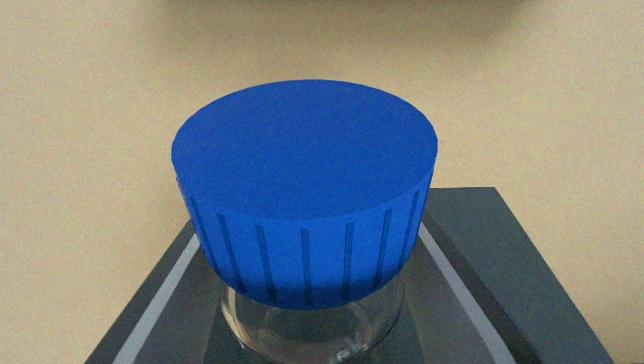

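Request:
move(target={"side": "left", "x": 0.345, "y": 0.405, "z": 1.2665, "quat_wxyz": [0.541675, 0.454519, -0.454519, -0.541675]}, min_time_s=0.6)

Request:
move(target={"side": "left", "x": 0.29, "y": 0.385, "z": 1.285, "quat_wxyz": [0.541675, 0.454519, -0.454519, -0.541675]}, min_time_s=0.6)

Request:
move(target={"side": "left", "x": 0.23, "y": 0.30, "z": 1.33, "quat_wxyz": [0.541675, 0.454519, -0.454519, -0.541675]}, min_time_s=0.8, cameras=["left_wrist_camera", "head_camera"])

Scene clock: 79.47 s.
Joint torques (N m): left_arm=[-18.91 14.74 7.19 -9.4 -0.21 -2.54 0.4] | right_arm=[-12 -15.57 -5.43 -2.33 0.61 -1.79 0.06]
External joint torques (N m): left_arm=[-1.8 1.28 1.43 -1.57 -0.29 -0.51 0.39] | right_arm=[0.6 -1.56 0.24 0.07 -0.08 0.07 0.07]
Wrist force (N): left_arm=[0.9 -6.3 -0.3] | right_arm=[3.7 4.4 -0.8]
Wrist torque (N m): left_arm=[0.13 0.09 -0.08] | right_arm=[-0.21 0.15 -0.13]
Wrist force, peak (N): left_arm=[1.2 -7.2 -0.1] | right_arm=[3.9 4.6 1.5]
move: done
base_odometry: x=+3.312 y=+0.479 heading=+0.190
lidar_m: 0.51 0.54 0.75 1.33 2.09 3.02 5.33 2.98 2.43 1.96 0.73 0.53
base_status: not commanded
joint_positions: torso_squat_rad=+0.350 torso_shift_rad=+0.000 torso_pitch_rad=+0.000 torso_yaw_rad=+0.000 left_shoulder_pitch_rad=-0.453 left_shoulder_roll_rad=+0.664 left_shoulder_yaw_rad=+0.311 left_elbow_rad=-1.726 left_forearm_roll_rad=+0.643 left_wrist_pitch_rad=+0.912 left_hand_roll_rad=-1.584 left_gripper_m=+0.055 right_shoulder_pitch_rad=-0.453 right_shoulder_roll_rad=-0.938 right_shoulder_yaw_rad=-0.500 right_elbow_rad=-2.198 right_forearm_roll_rad=-0.751 right_wrist_pitch_rad=+1.233 right_hand_roll_rad=+1.219 right_gripper_m=+0.075 head_pan_rad=+0.000 head_tilt_rad=+0.380
joint_status: all done
wheel_motors_off: 0
motor_effort: left_wheel=-9(9) right_wheel=+5(6)
chest: x=-0.2280 y=-0.0002 z=+1.2475 quat_wxyz=(+1.000, +0.000, +0.000, +0.000) (m; base frame)
left_hand: x=+0.3453 y=+0.4050 z=+1.2663 quat_wxyz=(+0.542, +0.454, -0.454, -0.542) (m; base frame)
left_hand_status: reached (checked arc, planned for 0.6 s): 0 mm and 0.0 deg off.
right_hand: x=+0.2300 y=-0.3789 z=+1.4350 quat_wxyz=(+0.500, -0.500, -0.500, +0.500) (m; base frame)
pictures: none

Scene clock: 80.50 s.
Joint torques (N m): left_arm=[-16.01 14.28 7.04 -7.49 -0.35 -2.65 0.27] | right_arm=[-11.18 -15.42 -5.15 -2.17 0.46 -1.78 0]
External joint torques (N m): left_arm=[-1.62 1.69 1.06 -1.07 -0.19 -0.65 0.25] | right_arm=[1.41 -1.41 0.52 0.22 -0.24 0.08 0]
Wrist force (N): left_arm=[1.0 -6.3 -0.4] | right_arm=[3.0 4.6 0.5]
Wrist torque (N m): left_arm=[0.12 0.11 -0.11] | right_arm=[-0.24 0.06 -0.16]
Wrist force, peak (N): left_arm=[1.6 -8.4 -0.1] | right_arm=[3.3 5.5 0.6]
move: done
base_odometry: x=+3.312 y=+0.479 heading=+0.190
lidar_m: 0.51 0.54 0.74 1.32 2.09 3.02 5.33 2.97 2.43 1.95 0.73 0.53
base_status: not commanded
joint_positions: torso_squat_rad=+0.350 torso_shift_rad=+0.000 torso_pitch_rad=+0.000 torso_yaw_rad=+0.000 left_shoulder_pitch_rad=-0.326 left_shoulder_roll_rad=+0.681 left_shoulder_yaw_rad=+0.362 left_elbow_rad=-2.026 left_forearm_roll_rad=+0.620 left_wrist_pitch_rad=+1.063 left_hand_roll_rad=-1.442 left_gripper_m=+0.055 right_shoulder_pitch_rad=-0.453 right_shoulder_roll_rad=-0.938 right_shoulder_yaw_rad=-0.500 right_elbow_rad=-2.198 right_forearm_roll_rad=-0.751 right_wrist_pitch_rad=+1.233 right_hand_roll_rad=+1.219 right_gripper_m=+0.075 head_pan_rad=+0.000 head_tilt_rad=+0.380
joint_status: all done
wheel_motors_off: 0
motor_effort: left_wheel=-9(10) right_wheel=+5(6)
chest: x=-0.2280 y=-0.0002 z=+1.2475 quat_wxyz=(+1.000, +0.000, +0.000, +0.000) (m; base frame)
left_hand: x=+0.2900 y=+0.3850 z=+1.2848 quat_wxyz=(+0.542, +0.454, -0.454, -0.542) (m; base frame)
left_hand_status: reached (checked arc, planned for 0.6 s): 0 mm and 0.0 deg off.
right_hand: x=+0.2300 y=-0.3789 z=+1.4351 quat_wxyz=(+0.500, -0.500, -0.500, +0.500) (m; base frame)
pictures: none

Scene clock: 81.67 s.
Joint torques (N m): left_arm=[-13.94 11.32 3.86 -4.03 -1.07 -2.56 0.17] | right_arm=[-12.11 -15.33 -4.69 -2.32 0.81 -1.92 0.05]
External joint torques (N m): left_arm=[-0.9 1.66 -1.6 -0.61 -0.28 -0.71 0.16] | right_arm=[0.48 -1.31 0.98 0.07 0.11 -0.07 0.05]
Wrist force (N): left_arm=[1.0 -6.5 -0.3] | right_arm=[2.7 4.2 0.8]
Wrist torque (N m): left_arm=[0.14 0.12 -0.10] | right_arm=[-0.25 0.00 -0.14]
Wrist force, peak (N): left_arm=[1.1 -7.6 -0.1] | right_arm=[3.3 5.5 -0.2]
move: done
base_odometry: x=+3.312 y=+0.479 heading=+0.190
lidar_m: 0.51 0.53 0.75 1.32 2.08 3.02 5.33 2.98 2.43 1.96 0.73 0.53
base_status: not commanded
joint_positions: torso_squat_rad=+0.350 torso_shift_rad=+0.000 torso_pitch_rad=+0.000 torso_yaw_rad=+0.000 left_shoulder_pitch_rad=-0.401 left_shoulder_roll_rad=+0.691 left_shoulder_yaw_rad=+0.264 left_elbow_rad=-2.414 left_forearm_roll_rad=+0.469 left_wrist_pitch_rad=+1.427 left_hand_roll_rad=-1.146 left_gripper_m=+0.055 right_shoulder_pitch_rad=-0.453 right_shoulder_roll_rad=-0.938 right_shoulder_yaw_rad=-0.500 right_elbow_rad=-2.198 right_forearm_roll_rad=-0.751 right_wrist_pitch_rad=+1.233 right_hand_roll_rad=+1.219 right_gripper_m=+0.075 head_pan_rad=+0.000 head_tilt_rad=+0.380
joint_status: all done
wheel_motors_off: 0
motor_effort: left_wheel=-9(10) right_wheel=+4(5)
chest: x=-0.2280 y=-0.0002 z=+1.2475 quat_wxyz=(+1.000, +0.000, +0.000, +0.000) (m; base frame)
left_hand: x=+0.2298 y=+0.3006 z=+1.3301 quat_wxyz=(+0.541, +0.455, -0.456, -0.541) (m; base frame)
left_hand_status: reached (checked arc, planned for 0.8 s): 1 mm and 0.2 deg off.
right_hand: x=+0.2300 y=-0.3789 z=+1.4351 quat_wxyz=(+0.500, -0.500, -0.500, +0.500) (m; base frame)
pictures: head_camera, left_wrist_camera
camera_calibration:
head_camera: T_world_to_cam=[[-0.0271754, -0.999329, 0.0245733, -0.0366806], [-0.336808, -0.0139915, -0.941469, 1.35192], [0.941181, -0.0338613, -0.336202, 0.623549], [0, 0, 0, 1]] pos_world=[-0.132531, 0.0033737, 1.48333]
left_wrist_camera: T_world_to_cam=[[-0.0378192, -0.999283, 0.00185092, 0.305588], [-0.610187, 0.0216264, -0.791962, 1.21437], [0.791354, -0.0310807, -0.610568, 0.713866], [0, 0, 0, 1]] pos_world=[0.18763, 0.301294, 1.39703]

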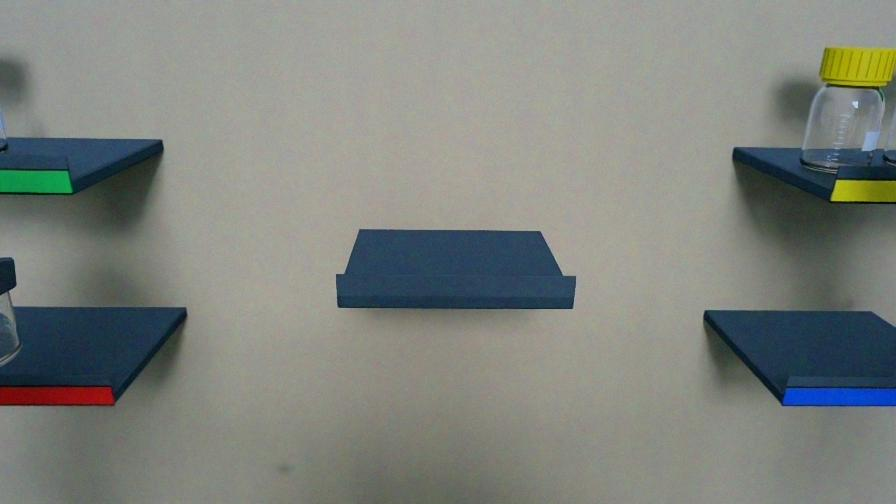

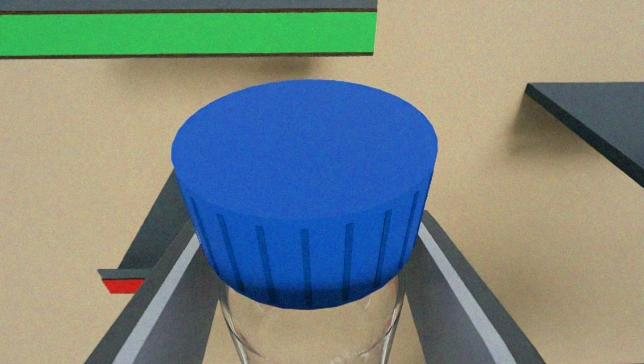

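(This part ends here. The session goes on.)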